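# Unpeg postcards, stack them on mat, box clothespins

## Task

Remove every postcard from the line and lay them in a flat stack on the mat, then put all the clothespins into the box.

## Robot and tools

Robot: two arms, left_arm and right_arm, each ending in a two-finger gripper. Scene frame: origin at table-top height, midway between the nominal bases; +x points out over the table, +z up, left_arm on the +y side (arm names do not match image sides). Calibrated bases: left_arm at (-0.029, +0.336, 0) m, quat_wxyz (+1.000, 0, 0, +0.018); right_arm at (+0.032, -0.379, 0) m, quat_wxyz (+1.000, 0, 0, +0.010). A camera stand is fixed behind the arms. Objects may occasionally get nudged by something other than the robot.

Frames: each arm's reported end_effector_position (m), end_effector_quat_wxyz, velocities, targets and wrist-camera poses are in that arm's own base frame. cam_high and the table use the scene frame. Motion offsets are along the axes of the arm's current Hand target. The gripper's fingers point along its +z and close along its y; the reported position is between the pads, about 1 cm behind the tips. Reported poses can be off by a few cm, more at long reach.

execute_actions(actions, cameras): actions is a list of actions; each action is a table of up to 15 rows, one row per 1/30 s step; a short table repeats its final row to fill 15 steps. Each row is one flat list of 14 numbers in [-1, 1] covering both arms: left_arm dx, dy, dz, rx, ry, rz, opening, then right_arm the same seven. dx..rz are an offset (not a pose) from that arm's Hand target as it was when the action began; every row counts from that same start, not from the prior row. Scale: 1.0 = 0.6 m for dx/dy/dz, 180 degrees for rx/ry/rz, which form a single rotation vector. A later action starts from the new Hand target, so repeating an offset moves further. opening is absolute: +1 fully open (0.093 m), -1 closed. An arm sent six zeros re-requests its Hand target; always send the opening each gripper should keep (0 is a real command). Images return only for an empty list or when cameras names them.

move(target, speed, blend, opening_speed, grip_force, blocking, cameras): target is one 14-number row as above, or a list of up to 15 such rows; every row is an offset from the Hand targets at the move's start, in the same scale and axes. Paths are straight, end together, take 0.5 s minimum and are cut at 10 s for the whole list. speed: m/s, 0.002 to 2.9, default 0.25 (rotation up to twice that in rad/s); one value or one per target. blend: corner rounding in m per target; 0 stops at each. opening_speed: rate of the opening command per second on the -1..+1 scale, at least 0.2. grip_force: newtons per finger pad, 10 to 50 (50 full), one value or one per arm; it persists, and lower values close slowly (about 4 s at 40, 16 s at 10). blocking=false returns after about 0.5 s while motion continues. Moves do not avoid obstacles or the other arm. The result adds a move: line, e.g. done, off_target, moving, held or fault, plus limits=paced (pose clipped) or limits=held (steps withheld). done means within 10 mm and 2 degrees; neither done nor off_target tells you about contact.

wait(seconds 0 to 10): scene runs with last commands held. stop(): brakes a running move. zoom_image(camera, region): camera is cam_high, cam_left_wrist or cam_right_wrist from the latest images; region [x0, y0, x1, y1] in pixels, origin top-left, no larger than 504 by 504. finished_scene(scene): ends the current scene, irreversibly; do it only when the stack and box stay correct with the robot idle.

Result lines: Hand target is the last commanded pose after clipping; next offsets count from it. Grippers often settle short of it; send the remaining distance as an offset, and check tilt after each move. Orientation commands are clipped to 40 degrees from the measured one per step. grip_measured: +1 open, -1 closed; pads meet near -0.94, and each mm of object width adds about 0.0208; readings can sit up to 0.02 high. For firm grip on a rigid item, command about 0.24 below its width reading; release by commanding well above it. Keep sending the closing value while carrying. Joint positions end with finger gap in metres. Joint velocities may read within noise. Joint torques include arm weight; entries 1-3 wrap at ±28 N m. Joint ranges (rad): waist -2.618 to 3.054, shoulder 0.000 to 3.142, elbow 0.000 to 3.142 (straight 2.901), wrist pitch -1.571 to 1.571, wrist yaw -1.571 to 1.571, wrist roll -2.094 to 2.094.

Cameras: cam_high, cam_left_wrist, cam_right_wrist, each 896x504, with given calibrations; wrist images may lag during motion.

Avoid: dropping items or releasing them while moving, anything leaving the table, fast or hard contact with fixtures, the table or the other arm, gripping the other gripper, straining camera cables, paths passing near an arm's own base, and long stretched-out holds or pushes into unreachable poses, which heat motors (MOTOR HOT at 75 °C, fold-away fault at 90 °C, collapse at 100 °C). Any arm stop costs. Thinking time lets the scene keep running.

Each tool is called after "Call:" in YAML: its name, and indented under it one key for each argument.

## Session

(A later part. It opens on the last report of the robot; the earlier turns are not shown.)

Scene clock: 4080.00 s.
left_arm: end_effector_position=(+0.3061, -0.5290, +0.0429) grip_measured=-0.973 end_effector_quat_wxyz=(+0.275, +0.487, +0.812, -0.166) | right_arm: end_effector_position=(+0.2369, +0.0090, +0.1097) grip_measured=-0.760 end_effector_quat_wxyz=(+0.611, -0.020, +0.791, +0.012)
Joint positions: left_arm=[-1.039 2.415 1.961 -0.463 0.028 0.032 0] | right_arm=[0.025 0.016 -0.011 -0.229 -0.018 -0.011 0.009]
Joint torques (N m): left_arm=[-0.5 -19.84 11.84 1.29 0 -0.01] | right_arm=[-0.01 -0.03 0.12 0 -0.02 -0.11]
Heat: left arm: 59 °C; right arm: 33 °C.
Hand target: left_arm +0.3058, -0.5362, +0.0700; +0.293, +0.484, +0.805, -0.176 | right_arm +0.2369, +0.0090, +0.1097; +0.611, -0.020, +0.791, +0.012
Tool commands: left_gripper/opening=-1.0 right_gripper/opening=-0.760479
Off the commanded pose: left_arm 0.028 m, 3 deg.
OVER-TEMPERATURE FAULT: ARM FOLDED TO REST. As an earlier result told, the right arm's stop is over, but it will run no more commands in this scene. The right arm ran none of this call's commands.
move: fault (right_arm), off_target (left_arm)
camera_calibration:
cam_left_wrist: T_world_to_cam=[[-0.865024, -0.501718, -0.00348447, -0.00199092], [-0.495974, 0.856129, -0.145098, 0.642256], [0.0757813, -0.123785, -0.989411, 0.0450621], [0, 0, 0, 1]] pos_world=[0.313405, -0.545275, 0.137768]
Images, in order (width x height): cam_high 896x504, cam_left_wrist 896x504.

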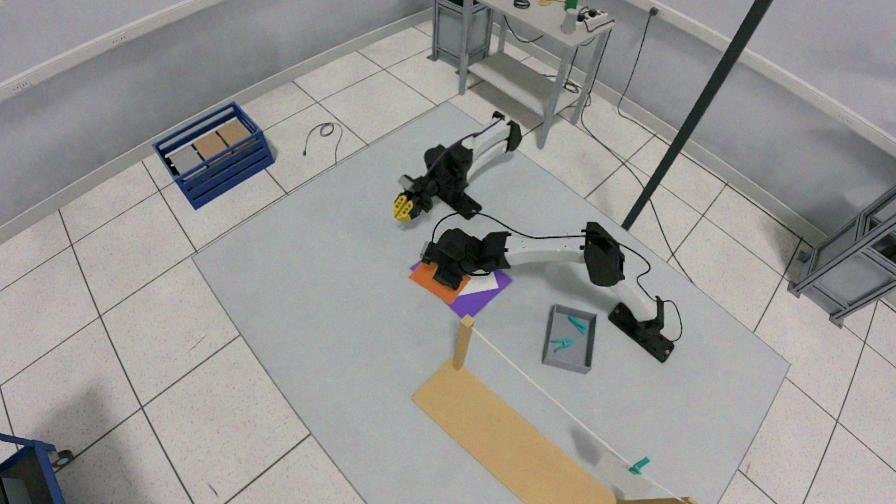

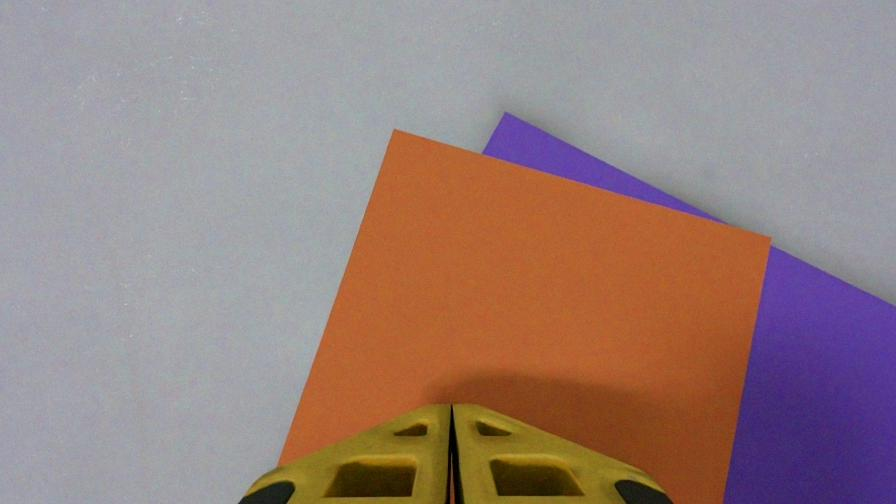

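Call:
move:
  target:
    - [-0.0342,0.0163,0.0397,0,0,0,-1,0,0,0,0,0,0,-0.76]
    - [0.0142,0.0163,0.097,0,0,0,-1,0,0,0,0,0,0,-0.76]
    - [0.054,-0.007,0.0633,0,0,0,-1,0,0,0,0,0,0,-0.76]
    - [-0.0103,-0.007,-0.013,0,0,0,-1,0,0,0,0,0,0,-0.76]
    - [0.0867,-0.0648,-0.291,0,0,0,-1,0,0,0,0,0,0,-0.76]
  speed: [0.1,0.05,0.04,0.1,0.15]
  cameras: ["cam_left_wrist","cam_high"]

Call:
zoom_image:
  camera: "cam_high"
  region: [370, 200, 570, 350]

Scene clock: 4118.67 s.
left_arm: end_effector_position=(+0.2040, -0.4268, +0.1737) grip_measured=-0.973 end_effector_quat_wxyz=(+0.299, +0.488, +0.800, -0.182) | right_arm: end_effector_position=(+0.2369, +0.0090, +0.1097) grip_measured=-0.760 end_effector_quat_wxyz=(+0.611, -0.020, +0.791, +0.012)
Joint positions: left_arm=[-1.134 1.732 1.423 -0.546 -0.027 -0.029 0] | right_arm=[0.025 0.016 -0.011 -0.229 -0.018 -0.011 0.009]
Joint torques (N m): left_arm=[-0.28 -12.05 7.35 1.38 -0.1 -0.12] | right_arm=[0.13 -0.01 -0.06 -0.01 -0.01 -0.11]
Heat: left arm: 68 °C; right arm: 33 °C.
Hand target: left_arm +0.2000, -0.4201, +0.1702; +0.293, +0.484, +0.805, -0.176 | right_arm +0.2369, +0.0090, +0.1097; +0.611, -0.020, +0.791, +0.012
Tool commands: left_gripper/opening=-1.0 right_gripper/opening=-0.760479
Off the commanded pose: left_arm 0.009 m, 1 deg.
OVER-TEMPERATURE FAULT: ARM FOLDED TO REST. As an earlier result told, the right arm's stop is over, but it will run no more commands in this scene. The right arm ran none of this call's commands.
move: fault (right_arm)
camera_calibration:
cam_left_wrist: T_world_to_cam=[[-0.871812, -0.489816, -0.00497177, -0.0317971], [-0.478385, 0.853559, -0.20636, 0.529113], [0.105322, -0.177529, -0.978463, 0.16415], [0, 0, 0, 1]] pos_world=[0.20811, -0.438063, 0.269645]
Images, in order (width x height): cam_high 896x504, cam_left_wrist 896x504.

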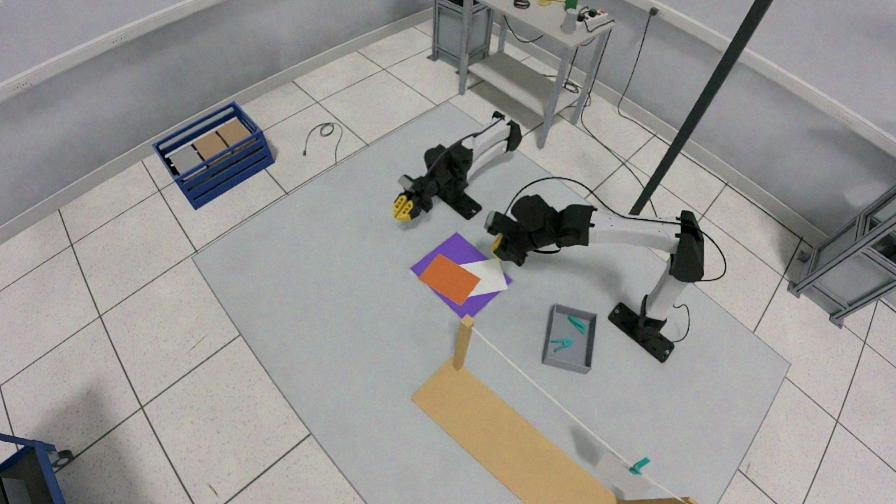

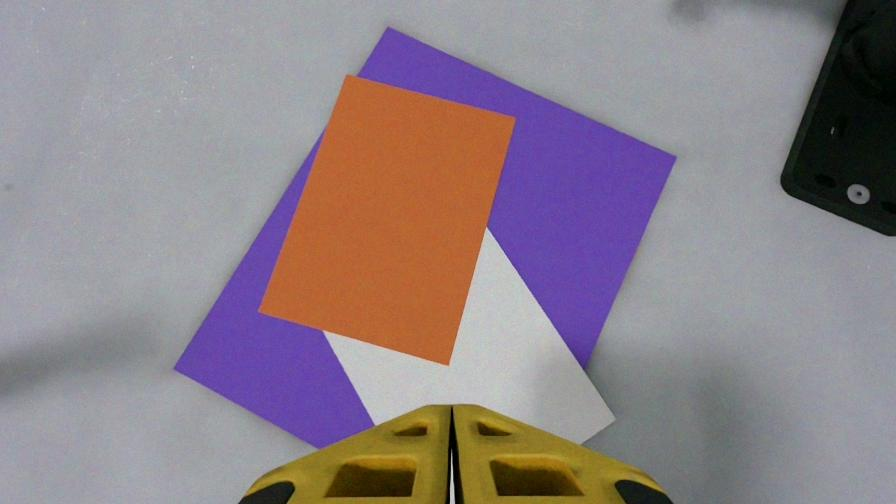

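Scaled by 2.520 from the camera's 896x504 image, which has a finer 1280x720 frame.

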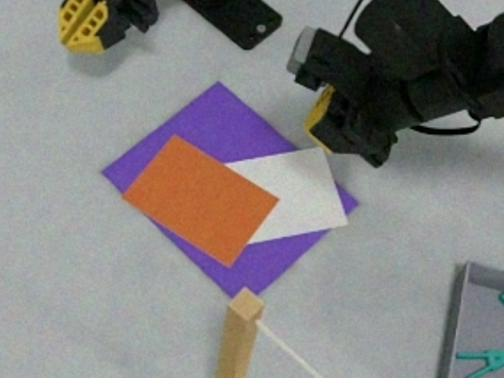

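Call:
move:
  target:
    - [0.1262,-0.0547,0.1337,0,0,0,-1,0,0,0,0,0,0,-0.76]
    - [0.1745,-0.0547,0.191,0,0,0,-1,0,0,0,0,0,0,-0.76]
    - [0.1458,-0.048,0.215,0,0,0,-1,0,0,0,0,0,0,-0.76]
    - [0.0815,-0.048,0.1385,0,0,0,-1,0,0,0,0,0,0,-0.76]
    - [0,0,0,0,0,0,-1,0,0,0,0,0,0,-0.76]
  speed: [0.15,0.05,0.04,0.1,0.15]
  cameras: ["cam_left_wrist","cam_high"]

Call:
zoom_image:
  camera: "cam_high"
  region: [370, 200, 570, 350]

Scene clock: 4158.97 s.
left_arm: end_effector_position=(+0.1984, -0.4176, +0.1541) grip_measured=-0.973 end_effector_quat_wxyz=(+0.283, +0.482, +0.812, -0.167) | right_arm: end_effector_position=(+0.2369, +0.0090, +0.1097) grip_measured=-0.760 end_effector_quat_wxyz=(+0.611, -0.020, +0.791, +0.012)
Joint positions: left_arm=[-1.145 1.73 1.371 -0.544 -0.048 -0.057 0] | right_arm=[0.025 0.016 -0.011 -0.229 -0.018 -0.011 0.009]
Joint torques (N m): left_arm=[0.72 -11.88 12.08 1.33 0.11 0.17] | right_arm=[0.01 -0.2 -0.14 -0.03 -0.04 -0.11]
Heat: left arm: 63 °C; right arm: 33 °C.
Hand target: left_arm +0.2001, -0.4201, +0.1701; +0.294, +0.484, +0.805, -0.176 | right_arm +0.2369, +0.0090, +0.1097; +0.611, -0.020, +0.791, +0.012
Tool commands: left_gripper/opening=-1.0 right_gripper/opening=-0.760479
Off the commanded pose: left_arm 0.016 m, 2 deg.
OVER-TEMPERATURE FAULT: ARM FOLDED TO REST. As an earlier result told, the right arm's stop is over, but it will run no more commands in this scene. The right arm ran none of this call's commands.
move: fault (right_arm), off_target (left_arm)
camera_calibration:
cam_left_wrist: T_world_to_cam=[[-0.859643, -0.510836, -0.0077912, -0.0429716], [-0.503187, 0.849214, -0.160119, 0.51042], [0.0884109, -0.133725, -0.987067, 0.170036], [0, 0, 0, 1]] pos_world=[0.204864, -0.43267, 0.24923]
Images, in order (width x height): cam_high 896x504, cam_left_wrist 896x504.

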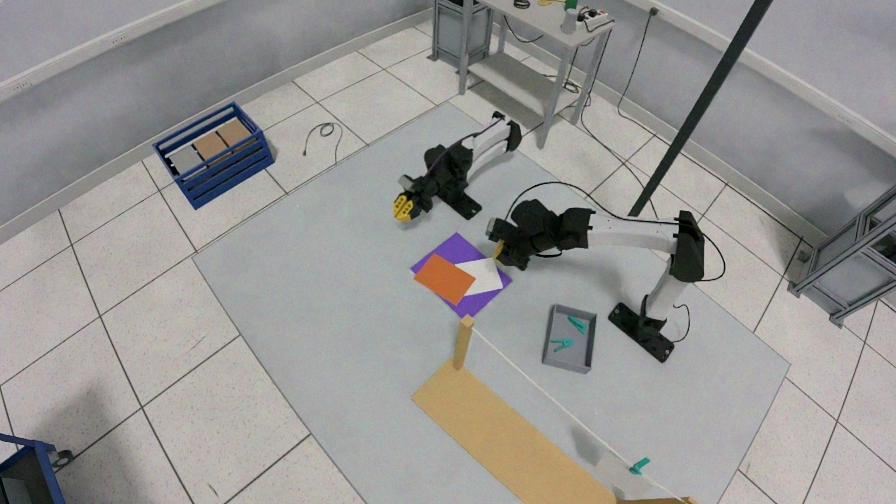

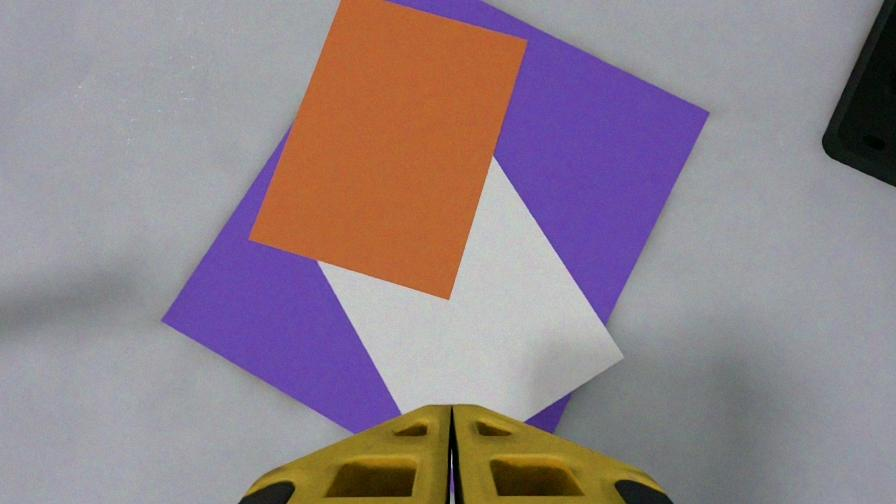

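Scaled by 2.520 from the camera's 896x504 image, which has a finer 1280x720 frame.

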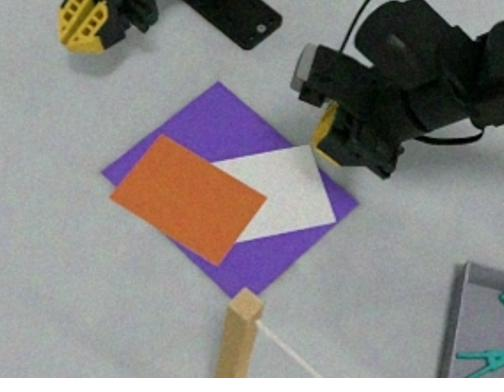

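Call:
move:
  target: [0.0592,-0.0147,0.146,0.1226,0.1992,0.335,0.95,0,0,0,0,0,0,-0.76]
  speed: 0.2
  cameras: ["cam_left_wrist","cam_high"]

Call:
zoom_image:
  camera: "cam_high"
  region: [370, 200, 570, 350]

Scene clock: 4198.57 s.
left_arm: end_effector_position=(+0.2063, -0.4477, +0.0813) grip_measured=+0.949 end_effector_quat_wxyz=(+0.019, +0.882, +0.470, -0.006) | right_arm: end_effector_position=(+0.2369, +0.0090, +0.1097) grip_measured=-0.760 end_effector_quat_wxyz=(+0.611, -0.020, +0.791, +0.012)
Joint positions: left_arm=[-1.135 2.551 2.563 -1.544 0.01 1.027 0.091] | right_arm=[0.025 0.016 -0.011 -0.229 -0.018 -0.011 0.009]
Joint torques (N m): left_arm=[-0.31 -14.49 10.4 0.22 0 0.17] | right_arm=[0.03 -0.03 -0.12 -0.02 -0.03 -0.09]
Heat: left arm: 61 °C; right arm: 33 °C.
Hand target: left_arm +0.2060, -0.4499, +0.0803; -0.001, +0.887, +0.461, +0.000 | right_arm +0.2369, +0.0090, +0.1097; +0.611, -0.020, +0.791, +0.012
Tool commands: left_gripper/opening=+0.95 right_gripper/opening=-0.760479
Off the commanded pose: left_arm 0.003 m, 3 deg.
OVER-TEMPERATURE FAULT: ARM FOLDED TO REST. As an earlier result told, the right arm's stop is over, but it will run no more commands in this scene. The right arm ran none of this call's commands.
joint sent to its limit (left arm) — joint 4 (wrist pitch), lower limit. The joint targets still meet the commanded pose.
move: fault (right_arm), off_target (left_arm)
camera_calibration:
cam_left_wrist: T_world_to_cam=[[-0.843045, 0.535125, -0.0539991, 0.416391], [0.454725, 0.762778, 0.459777, 0.241654], [0.287227, 0.363058, -0.886391, 0.266604], [0, 0, 0, 1]] pos_world=[0.164575, -0.503942, 0.147693]
Images, in order (width x height): cam_high 896x504, cam_left_wrist 896x504.

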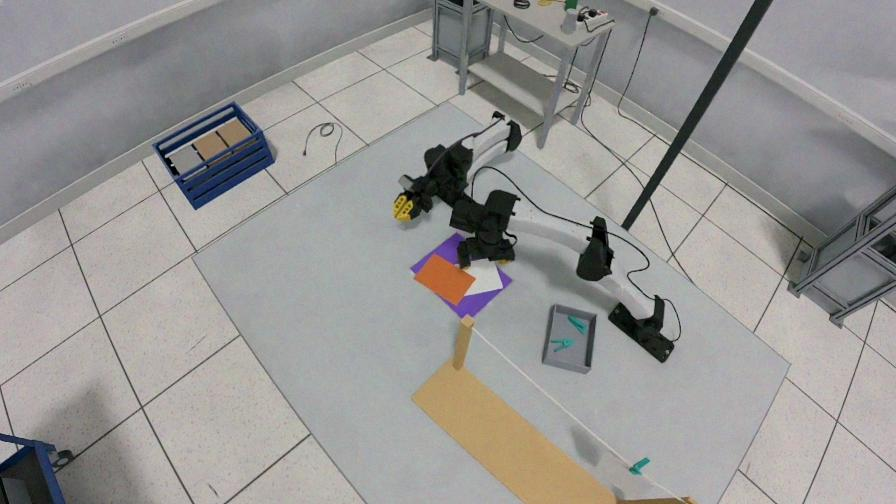

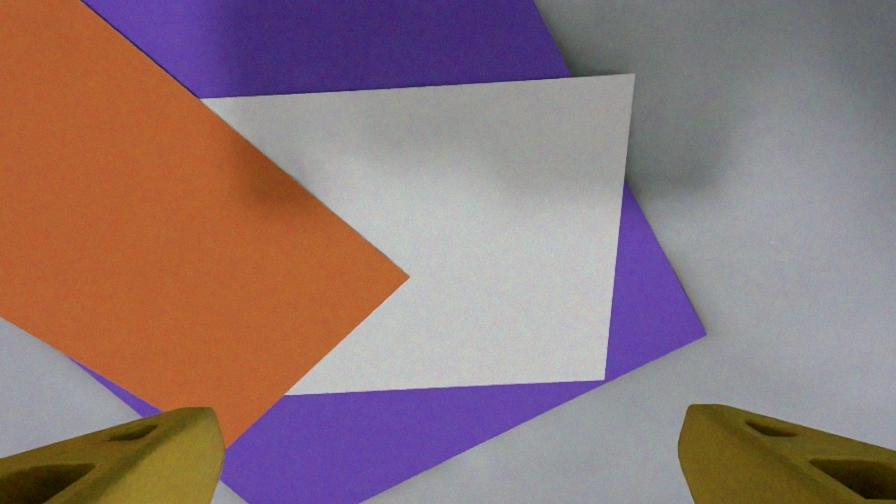

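Scaled by 2.520 from the camera's 896x504 image, which has a finer 1280x720 frame.

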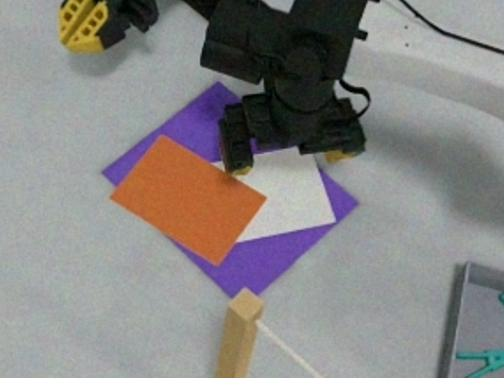

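Call:
move:
  target:
    - [0,0,0.0833,0,0,0,0.95,0,0,0,0,0,0,-0.76]
    - [0,0,0.1083,0,0,0,0.95,0,0,0,0,0,0,-0.76]
  speed: [0.1,0.03]
  cameras: ["cam_left_wrist"]

Scene clock: 4213.40 s.
left_arm: end_effector_position=(+0.2080, -0.4509, +0.0240) grip_measured=+0.949 end_effector_quat_wxyz=(+0.006, +0.883, +0.470, -0.005) | right_arm: end_effector_position=(+0.2369, +0.0090, +0.1097) grip_measured=-0.760 end_effector_quat_wxyz=(+0.611, -0.020, +0.791, +0.012)
Joint positions: left_arm=[-1.135 2.566 2.362 -1.354 0.009 1.028 0.091] | right_arm=[0.025 0.016 -0.011 -0.229 -0.018 -0.011 0.009]
Joint torques (N m): left_arm=[-0.32 -15.46 6.46 0.36 0 0.17] | right_arm=[-0.02 -0.05 -0.08 0.02 -0.04 -0.11]
Heat: left arm: 62 °C; right arm: 33 °C.
Hand target: left_arm +0.2059, -0.4499, +0.0153; -0.001, +0.887, +0.461, +0.000 | right_arm +0.2369, +0.0090, +0.1097; +0.611, -0.020, +0.791, +0.012
Tool commands: left_gripper/opening=+0.95 right_gripper/opening=-0.760479
Off the commanded pose: left_arm 0.009 m, 1 deg.
OVER-TEMPERATURE FAULT: ARM FOLDED TO REST. As an earlier result told, the right arm's stop is over, but it will run no more commands in this scene. The right arm ran none of this call's commands.
move: fault (right_arm)
camera_calibration:
cam_left_wrist: T_world_to_cam=[[-0.842875, 0.537122, -0.032584, 0.416905], [0.460366, 0.75113, 0.473145, 0.262988], [0.278611, 0.383802, -0.880382, 0.227613], [0, 0, 0, 1]] pos_world=[0.166913, -0.508825, 0.0895389]
Images, in order (width x height): cam_left_wrist 896x504.

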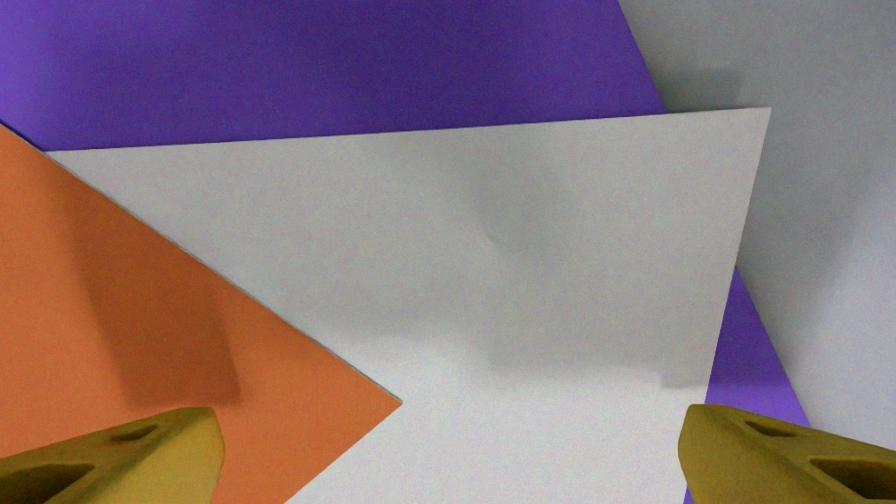

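Call:
move:
  target:
    - [0,0,-0.025,0,0,0,0.95,0,0,0,0,0,0,-0.76]
    - [0,0.022,-0.02,0,0,0,0.95,0,0,0,0,0,0,-0.76]
    - [0,0.022,0.013,0,0,0,0.95,0,0,0,0,0,0,-0.76]
  speed: [0.05,0.05,0.03]
  cameras: ["cam_left_wrist"]

Scene clock: 4225.57 s.
left_arm: end_effector_position=(+0.2128, -0.4610, +0.0149) grip_measured=+0.949 end_effector_quat_wxyz=(+0.005, +0.886, +0.464, -0.005) | right_arm: end_effector_position=(+0.2369, +0.0090, +0.1097) grip_measured=-0.760 end_effector_quat_wxyz=(+0.611, -0.020, +0.791, +0.012)
Joint positions: left_arm=[-1.135 2.66 2.505 -1.406 0.009 1.041 0.091] | right_arm=[0.025 0.016 -0.011 -0.229 -0.018 -0.011 0.009]
Joint torques (N m): left_arm=[0.95 -16.24 6.39 0.37 0 0.18] | right_arm=[0.18 0.09 -0.08 0.04 0.01 -0.15]
Heat: left arm: 64 °C; right arm: 33 °C.
Hand target: left_arm +0.2167, -0.4574, +0.0074; -0.001, +0.887, +0.461, +0.000 | right_arm +0.2369, +0.0090, +0.1097; +0.611, -0.020, +0.791, +0.012
Tool commands: left_gripper/opening=+0.95 right_gripper/opening=-0.760479
Off the commanded pose: left_arm 0.009 m, 1 deg.
OVER-TEMPERATURE FAULT: ARM FOLDED TO REST. As an earlier result told, the right arm's stop is over, but it will run no more commands in this scene. The right arm ran none of this call's commands.
move: fault (right_arm)
camera_calibration:
cam_left_wrist: T_world_to_cam=[[-0.835879, 0.548054, -0.0307096, 0.42951], [0.470304, 0.743901, 0.474791, 0.267183], [0.283056, 0.382425, -0.879563, 0.220574], [0, 0, 0, 1]] pos_world=[0.170926, -0.518505, 0.0803425]
Images, in order (width x height): cam_left_wrist 896x504.

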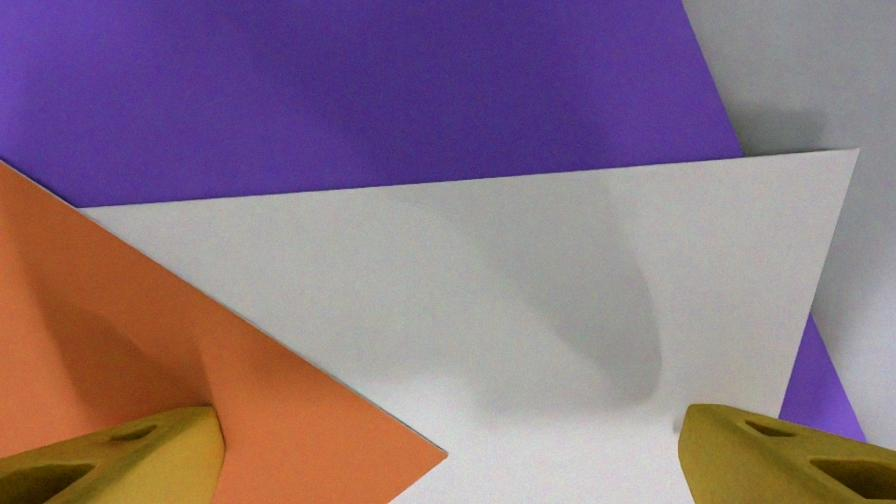

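Call:
move:
  target: [0,0,0.005,0,0,0,-0.15,0,0,0,0,0,0,-0.76]
  speed: 0.03
  opening_speed: 0.4
  cameras: ["cam_left_wrist"]

Scene clock: 4234.93 s.
left_arm: end_effector_position=(+0.2157, -0.4645, +0.0130) grip_measured=-0.149 end_effector_quat_wxyz=(+0.014, +0.886, +0.464, -0.003) | right_arm: end_effector_position=(+0.2369, +0.0090, +0.1097) grip_measured=-0.760 end_effector_quat_wxyz=(+0.611, -0.020, +0.791, +0.012)
Joint positions: left_arm=[-1.134 2.66 2.497 -1.38 0.005 1.042 0.038] | right_arm=[0.025 0.016 -0.011 -0.229 -0.018 -0.011 0.009]
Joint torques (N m): left_arm=[0.87 -16.42 5.85 0.28 0.04 0.17] | right_arm=[0.03 -0.05 -0.08 -0.03 -0.03 -0.1]
Heat: left arm: 69 °C; right arm: 33 °C.
Hand target: left_arm +0.2168, -0.4574, +0.0044; -0.001, +0.887, +0.461, +0.000 | right_arm +0.2369, +0.0090, +0.1097; +0.611, -0.020, +0.791, +0.012
Tool commands: left_gripper/opening=-0.15 right_gripper/opening=-0.760479
Off the commanded pose: left_arm 0.011 m, 2 deg.
OVER-TEMPERATURE FAULT: ARM FOLDED TO REST. As an earlier result told, the right arm's stop is over, but it will run no more commands in this scene. The right arm ran none of this call's commands.
move: fault (right_arm), off_target (left_arm)
camera_calibration:
cam_left_wrist: T_world_to_cam=[[-0.835695, 0.547127, -0.0475989, 0.433649], [0.464852, 0.750845, 0.469195, 0.273704], [0.292449, 0.369977, -0.881811, 0.211592], [0, 0, 0, 1]] pos_world=[0.173286, -0.521054, 0.0788045]
Images, in order (width x height): cam_left_wrist 896x504.

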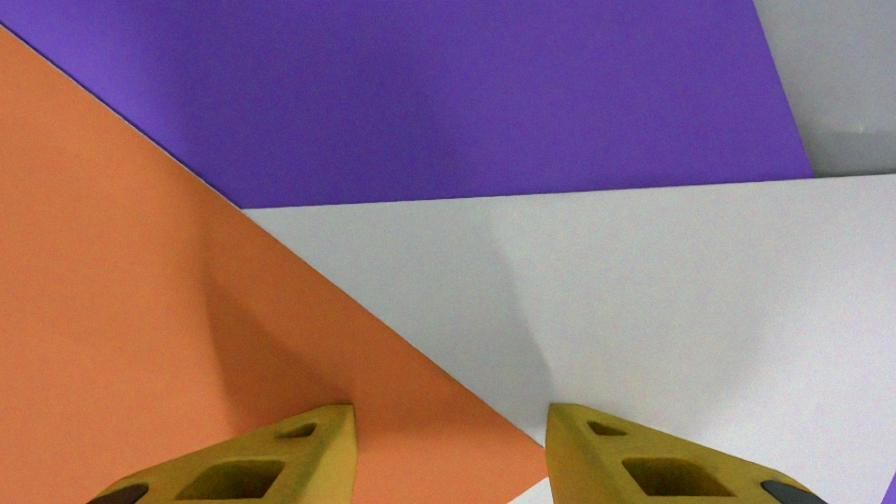

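Call:
move:
  target:
    - [0,0,-0.05,0,0,0,-0.15,0,0,0,0,0,0,-0.76]
    - [0,-0.03,-0.05,-0.0139,0,0,0.95,0,0,0,0,0,0,-0.76]
    - [0,-0.03,0.01,-0.0139,0,0,0.95,0,0,0,0,0,0,-0.76]
  speed: [0.08,0.08,0.03]
  cameras: ["cam_left_wrist"]

Scene clock: 4270.47 s.
left_arm: end_effector_position=(+0.2029, -0.4465, +0.0119) grip_measured=+0.949 end_effector_quat_wxyz=(+0.019, +0.889, +0.458, +0.007) | right_arm: end_effector_position=(+0.2369, +0.0090, +0.1097) grip_measured=-0.760 end_effector_quat_wxyz=(+0.611, -0.020, +0.791, +0.012)
Joint positions: left_arm=[-1.15 2.489 2.171 -1.214 -0.016 1.04 0.091] | right_arm=[0.025 0.016 -0.011 -0.229 -0.018 -0.011 0.009]
Joint torques (N m): left_arm=[-0.12 -14.99 4.75 0.72 0.02 -0.09] | right_arm=[0.05 -0.09 -0.08 0.02 -0.03 -0.13]
Heat: left arm: 78 °C; right arm: 33 °C. Fold the left arm in close to its base, or ease its load, before you think long.
Hand target: left_arm +0.2021, -0.4471, -0.0016; +0.019, +0.887, +0.461, +0.010 | right_arm +0.2369, +0.0090, +0.1097; +0.611, -0.020, +0.791, +0.012
Tool commands: left_gripper/opening=+0.95 right_gripper/opening=-0.760479
Off the commanded pose: left_arm 0.013 m, 1 deg.
OVER-TEMPERATURE FAULT: ARM FOLDED TO REST. As an earlier result told, the right arm's stop is over, but it will run no more commands in this scene. The right arm ran none of this call's commands.
MOTOR HOT: joint 2 (shoulder) of the left arm reports 78 °C; the controller's stop level is 90 °C. To cool a motor, set the load down, stop pushing, or move to a pose that needs little force.
move: fault (right_arm), off_target (left_arm); target 2's new opening was sent with left_arm's hand 0.011 m and 2 deg from that target
camera_calibration:
cam_left_wrist: T_world_to_cam=[[-0.826893, 0.558282, -0.0675933, 0.416335], [0.463689, 0.744873, 0.479747, 0.264198], [0.318182, 0.365357, -0.8748, 0.200337], [0, 0, 0, 1]] pos_world=[0.158015, -0.502421, 0.0766483]
Images, in order (width x height): cam_left_wrist 896x504.

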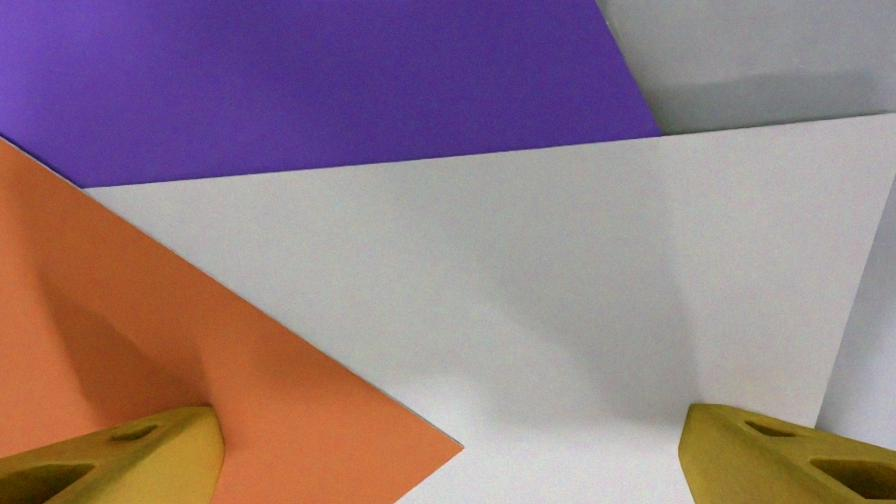

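Call:
move:
  target:
    - [0,0,0.005,0,0,0,-0.1,0,0,0,0,0,0,-0.76]
  speed: 0.03
  opening_speed: 0.5
  cameras: ["cam_left_wrist"]

Scene clock: 4277.80 s.
left_arm: end_effector_position=(+0.2024, -0.4462, +0.0116) grip_measured=-0.098 end_effector_quat_wxyz=(+0.020, +0.889, +0.458, +0.006) | right_arm: end_effector_position=(+0.2369, +0.0090, +0.1097) grip_measured=-0.760 end_effector_quat_wxyz=(+0.611, -0.020, +0.791, +0.012)
Joint positions: left_arm=[-1.15 2.485 2.163 -1.209 -0.015 1.04 0.041] | right_arm=[0.025 0.016 -0.011 -0.229 -0.018 -0.011 0.009]
Joint torques (N m): left_arm=[-0.09 -14.42 4.71 0.76 0 -0.09] | right_arm=[0.02 -0.09 -0.13 0 -0.02 -0.09]
Heat: left arm: 76 °C; right arm: 33 °C. Fold the left arm in close to its base, or ease its load, before you think long.
Hand target: left_arm +0.2022, -0.4471, -0.0045; +0.019, +0.887, +0.461, +0.010 | right_arm +0.2369, +0.0090, +0.1097; +0.611, -0.020, +0.791, +0.012
Tool commands: left_gripper/opening=-0.1 right_gripper/opening=-0.760479
Off the commanded pose: left_arm 0.016 m, 1 deg.
OVER-TEMPERATURE FAULT: ARM FOLDED TO REST. As an earlier result told, the right arm's stop is over, but it will run no more commands in this scene. The right arm ran none of this call's commands.
MOTOR HOT: still on. Joint 2 (shoulder) of the left arm reports 76 °C.
move: fault (right_arm), off_target (left_arm)
camera_calibration:
cam_left_wrist: T_world_to_cam=[[-0.826965, 0.558197, -0.0674193, 0.415812], [0.464218, 0.7455, 0.478259, 0.264427], [0.317224, 0.364206, -0.875627, 0.199834], [0, 0, 0, 1]] pos_world=[0.157719, -0.502016, 0.0765496]
Images, in order (width x height): cam_left_wrist 896x504.

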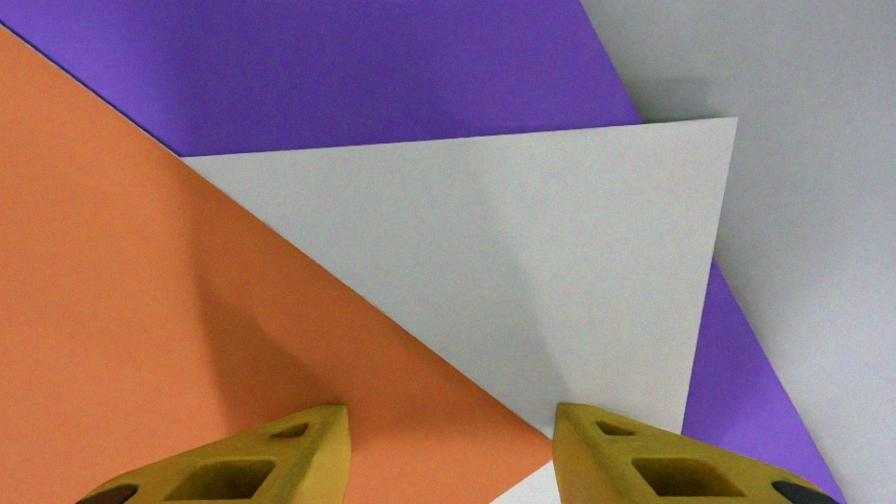

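Call:
move:
  target:
    - [0,0.003,-0.07,0,0,0,-0.1,0,0,0,0,0,0,-0.76]
    - [0.0622,-0.038,-0.2268,-0.11,-0.1913,-0.3387,-0.1,0,0,0,0,0,0,-0.76]
  speed: [0.1,0.25]
  blend: [0.02,0]
  cameras: ["cam_left_wrist","cam_high"]

Call:
zoom_image:
  camera: "cam_high"
  region: [370, 200, 570, 350]

Scene clock: 4307.50 s.
left_arm: end_effector_position=(+0.2030, -0.4020, +0.1266) grip_measured=-0.099 end_effector_quat_wxyz=(+0.286, +0.490, +0.805, -0.173) | right_arm: end_effector_position=(+0.2369, +0.0090, +0.1097) grip_measured=-0.760 end_effector_quat_wxyz=(+0.611, -0.020, +0.791, +0.012)
Joint positions: left_arm=[-1.106 1.695 1.212 -0.405 -0.009 -0.009 0.04] | right_arm=[0.025 0.016 -0.011 -0.229 -0.018 -0.011 0.009]
Joint torques (N m): left_arm=[-0.5 -12.01 7.56 1.54 -0.08 -0.12] | right_arm=[0.08 0.1 -0.12 -0.02 -0.04 -0.13]
Heat: left arm: 76 °C; right arm: 33 °C. Fold the left arm in close to its base, or ease its load, before you think long.
Hand target: left_arm +0.2002, -0.4003, +0.1306; +0.293, +0.485, +0.805, -0.176 | right_arm +0.2369, +0.0090, +0.1097; +0.611, -0.020, +0.791, +0.012
Tool commands: left_gripper/opening=-0.1 right_gripper/opening=-0.760479
Off the commanded pose: left_arm 0.005 m, 1 deg.
OVER-TEMPERATURE FAULT: ARM FOLDED TO REST. As an earlier result told, the right arm's stop is over, but it will run no more commands in this scene. The right arm ran none of this call's commands.
MOTOR HOT: still on. Joint 2 (shoulder) of the left arm reports 76 °C.
move: fault (right_arm)
camera_calibration:
cam_left_wrist: T_world_to_cam=[[-0.871217, -0.490855, -0.00644626, -0.0210093], [-0.482453, 0.858582, -0.173427, 0.496392], [0.0906619, -0.147982, -0.984826, 0.138152], [0, 0, 0, 1]] pos_world=[0.208657, -0.416062, 0.222007]
Images, in order (width x height): cam_high 896x504, cam_left_wrist 896x504.

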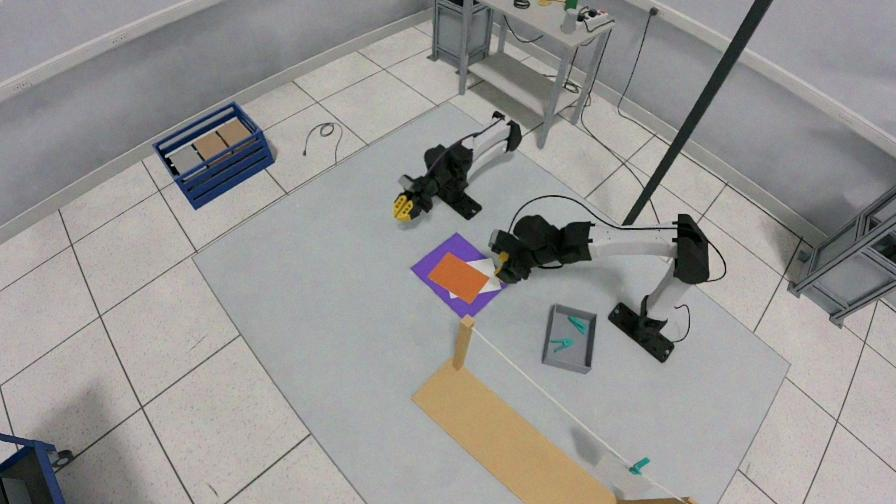

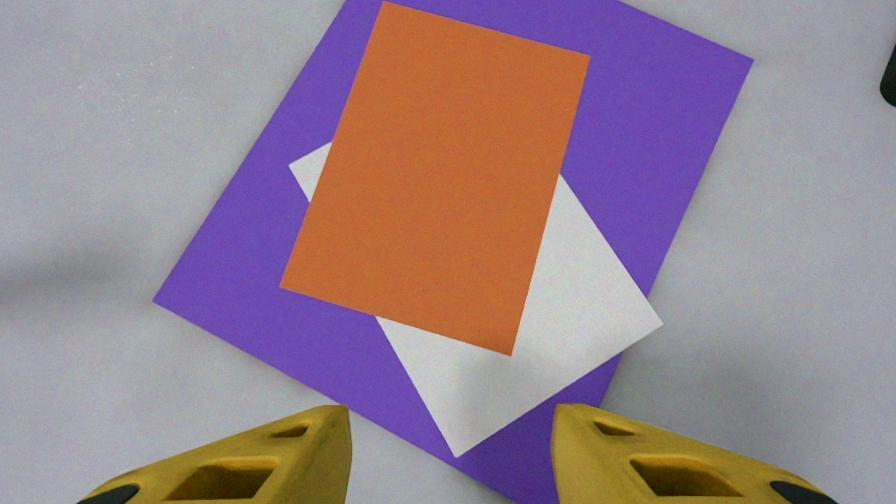

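Scaled by 2.520 from the camera's 896x504 image, which has a finer 1280x720 frame.

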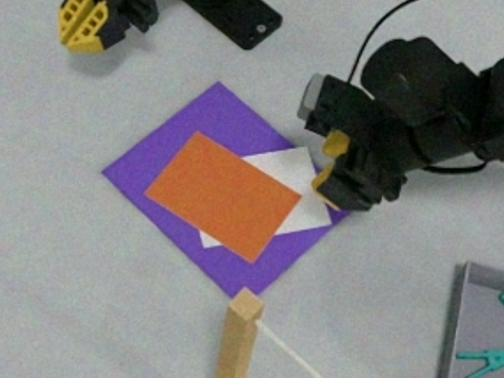

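Call:
move:
  target:
    - [0.2127,0.3085,-0.3732,-0.3262,-0.0756,-0.1523,0.4,0,0,0,0,0,0,-0.76]
    - [0.3178,0.565,-0.3262,-0.6523,-0.1512,-0.3045,0.4,0,0,0,0,0,0,-0.76]
  speed: [0.25,0.25]
  blend: [0.05,0]
  cameras: ["cam_left_wrist","cam_high"]

Scene clock: 4337.87 s.
left_arm: end_effector_position=(+0.3682, -0.0004, +0.1539) grip_measured=+0.399 end_effector_quat_wxyz=(+0.597, -0.357, +0.611, +0.379) | right_arm: end_effector_position=(+0.2369, +0.0090, +0.1097) grip_measured=-0.760 end_effector_quat_wxyz=(+0.611, -0.020, +0.791, +0.012)
Joint positions: left_arm=[-0.476 1.811 0.839 0.278 -1.571 -0.657 0.064] | right_arm=[0.025 0.016 -0.011 -0.229 -0.018 -0.011 0.009]
Joint torques (N m): left_arm=[0.69 -8.12 9.68 1.19 -0.54 -0.12] | right_arm=[0.08 -0.1 -0.05 0.03 0 -0.11]
Heat: left arm: 68 °C; right arm: 33 °C.
Hand target: left_arm +0.3725, -0.0013, +0.1582; +0.596, -0.380, +0.596, +0.380 | right_arm +0.2369, +0.0090, +0.1097; +0.611, -0.020, +0.791, +0.012
Tool commands: left_gripper/opening=+0.4 right_gripper/opening=-0.760479
Off the commanded pose: left_arm 0.006 m, 3 deg.
OVER-TEMPERATURE FAULT: ARM FOLDED TO REST. As an earlier result told, the right arm's stop is over, but it will run no more commands in this scene. The right arm ran none of this call's commands.
MOTOR HOT: cleared for the motors of the left arm.
joint sent to its limit (left arm) — joint 5 (wrist yaw), lower limit. The joint targets still meet the commanded pose.
move: fault (right_arm), off_target (left_arm)
camera_calibration:
cam_left_wrist: T_world_to_cam=[[0.900576, -0.434513, -0.0127123, -0.331262], [-0.221233, -0.432964, -0.873841, 0.247138], [0.374192, 0.789773, -0.486045, 0.0287383], [0, 0, 0, 1]] pos_world=[0.342248, -0.0596326, 0.225716]
Images, in order (width x height): cam_high 896x504, cam_left_wrist 896x504.

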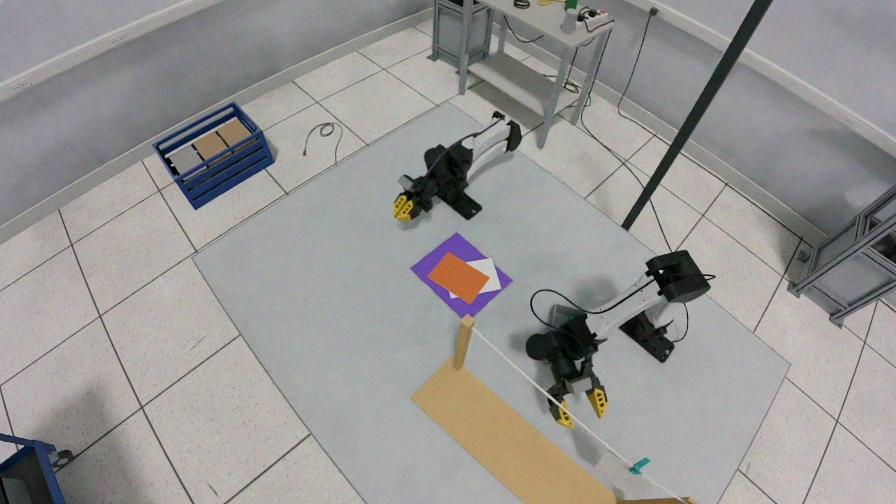

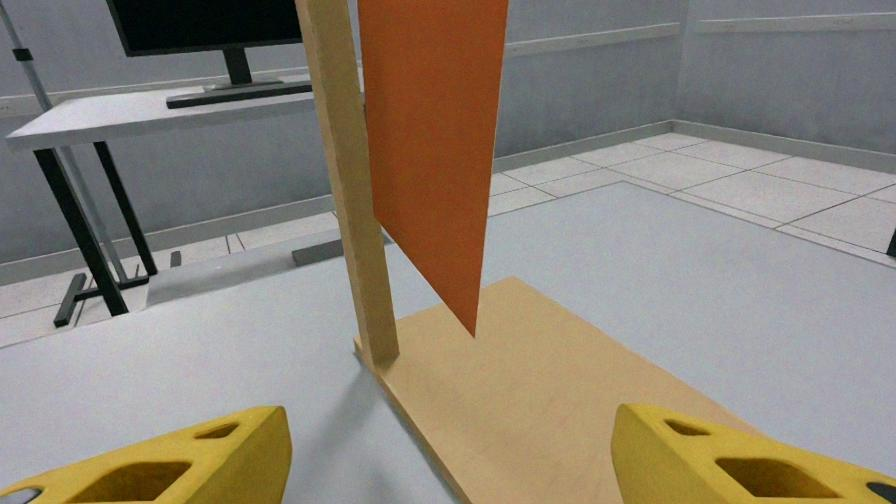

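Call:
move:
  target:
    - [0,-0.013,0.1683,0,0,0,0.4,0,0,0,0,0,0,-0.76]
    - [0,-0.013,0.1683,0,0,0,-0.95,0,0,0,0,0,0,-0.76]
  speed: 0.08
  opening_speed: 0.6
  cameras: ["cam_left_wrist","cam_high"]

Call:
zoom_image:
  camera: "cam_high"
  region: [540, 380, 720, 504]

Scene clock: 4362.67 s.
left_arm: end_effector_position=(+0.4229, +0.0858, +0.1682) grip_measured=-0.945 end_effector_quat_wxyz=(+0.605, -0.393, +0.585, +0.371) | right_arm: end_effector_position=(+0.2369, +0.0090, +0.1097) grip_measured=-0.760 end_effector_quat_wxyz=(+0.611, -0.020, +0.791, +0.012)
Joint positions: left_arm=[-0.189 1.967 0.861 1.134 -1.331 -0.015 0] | right_arm=[0.025 0.016 -0.011 -0.229 -0.018 -0.011 0.009]
Joint torques (N m): left_arm=[0.59 -8.98 5.46 1.39 0.14 0.16] | right_arm=[0.09 -0.05 -0.08 -0.02 -0.03 -0.12]
Heat: left arm: 62 °C; right arm: 33 °C.
Hand target: left_arm +0.4222, +0.0869, +0.1582; +0.596, -0.380, +0.596, +0.380 | right_arm +0.2369, +0.0090, +0.1097; +0.611, -0.020, +0.791, +0.012
Tool commands: left_gripper/opening=-0.95 right_gripper/opening=-0.760479
Off the commanded pose: left_arm 0.010 m, 3 deg.
OVER-TEMPERATURE FAULT: ARM FOLDED TO REST. As an earlier result told, the right arm's stop is over, but it will run no more commands in this scene. The right arm ran none of this call's commands.
move: fault (right_arm), off_target (left_arm)
camera_calibration:
cam_left_wrist: T_world_to_cam=[[0.918119, -0.390517, 0.0674826, -0.367583], [-0.134266, -0.466722, -0.874153, 0.275266], [0.372867, 0.793516, -0.480939, -0.0535398], [0, 0, 0, 1]] pos_world=[0.394408, 0.0274098, 0.239681]
Images, in order (width x height): cam_high 896x504, cam_left_wrist 896x504.

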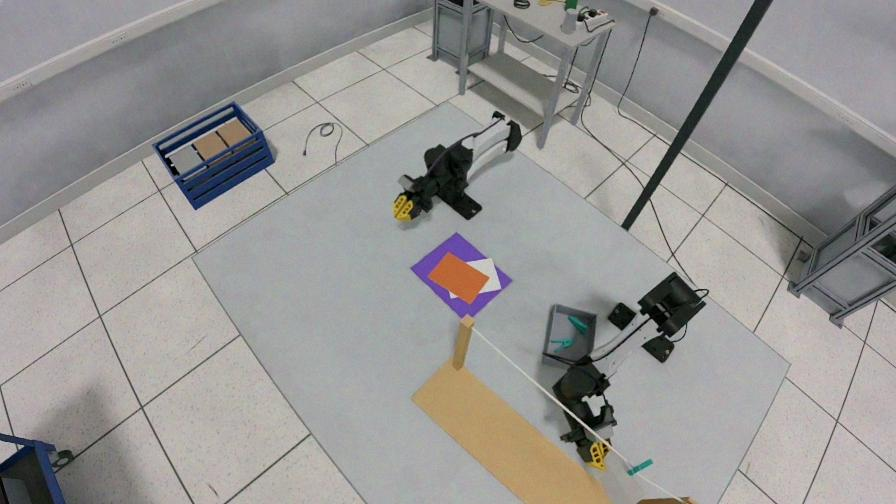

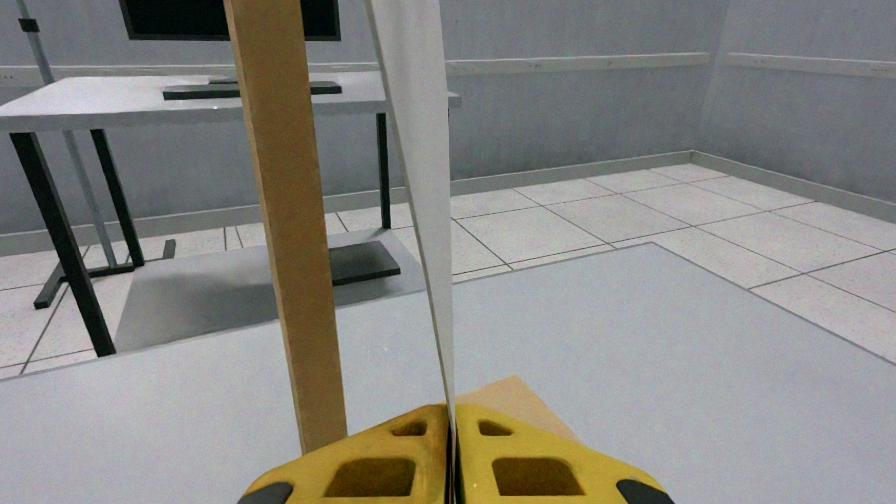

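Scaled by 2.800 from the camera's 896x504 image, which has a finer 1280x720 frame.

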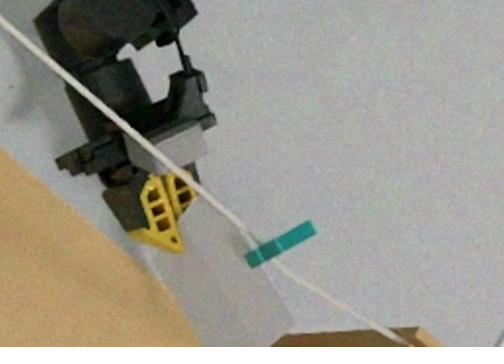

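Call:
move:
  target:
    - [0,0,0,0,0,0,-1,0,0,0,0,0,0,-0.76]
    - [0.1,0,0,0,0,0,-1,0,0,0,0,0,0,-0.76]
  speed: 0.05
  cameras: ["cam_left_wrist","cam_high"]

Call:
zoom_image:
  camera: "cam_high"
  region: [540, 380, 720, 504]

Scene clock: 4371.07 s.
left_arm: end_effector_position=(+0.4238, +0.0856, +0.1052) grip_measured=-0.973 end_effector_quat_wxyz=(+0.600, -0.389, +0.590, +0.375) | right_arm: end_effector_position=(+0.2369, +0.0090, +0.1097) grip_measured=-0.760 end_effector_quat_wxyz=(+0.611, -0.020, +0.791, +0.012)
Joint positions: left_arm=[-0.189 2.185 0.843 1.352 -1.33 -0.015 0] | right_arm=[0.025 0.016 -0.011 -0.229 -0.018 -0.011 0.009]
Joint torques (N m): left_arm=[0.59 -9.77 4.31 1.53 0.12 0.15] | right_arm=[0.13 -0.06 -0.05 -0.01 -0.03 -0.09]
Heat: left arm: 60 °C; right arm: 33 °C.
Hand target: left_arm +0.4222, +0.0870, +0.0983; +0.596, -0.380, +0.596, +0.380 | right_arm +0.2369, +0.0090, +0.1097; +0.611, -0.020, +0.791, +0.012
Tool commands: left_gripper/opening=-1.0 right_gripper/opening=-0.760479
Off the commanded pose: left_arm 0.007 m, 1 deg.
OVER-TEMPERATURE FAULT: ARM FOLDED TO REST. As an earlier result told, the right arm's stop is over, but it will run no more commands in this scene. The right arm ran none of this call's commands.
move: fault (right_arm)
camera_calibration:
cam_left_wrist: T_world_to_cam=[[0.918874, -0.391471, 0.0492113, -0.362523], [-0.150731, -0.463564, -0.873148, 0.226748], [0.364625, 0.794896, -0.484964, -0.0801513], [0, 0, 0, 1]] pos_world=[0.396516, 0.0269069, 0.176955]
Images, in order (width x height): cam_high 896x504, cam_left_wrist 896x504.

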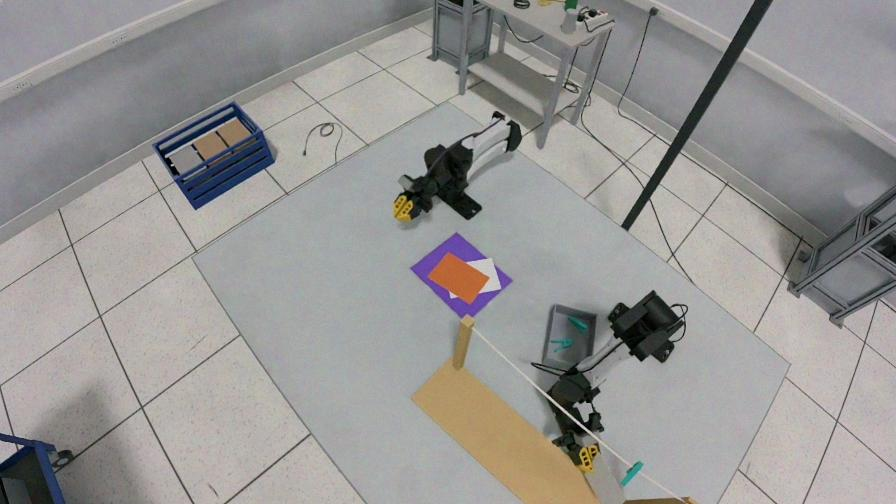

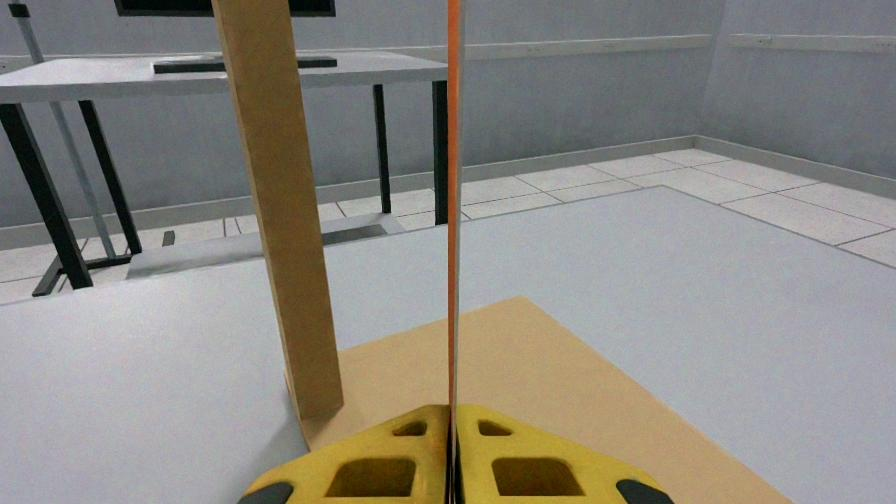

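Scaled by 2.800 from the camera's 896x504 image, which has a finer 1280x720 frame.

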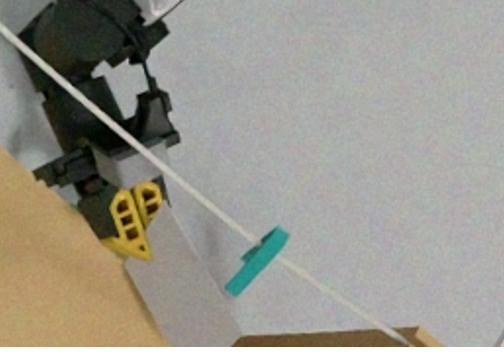

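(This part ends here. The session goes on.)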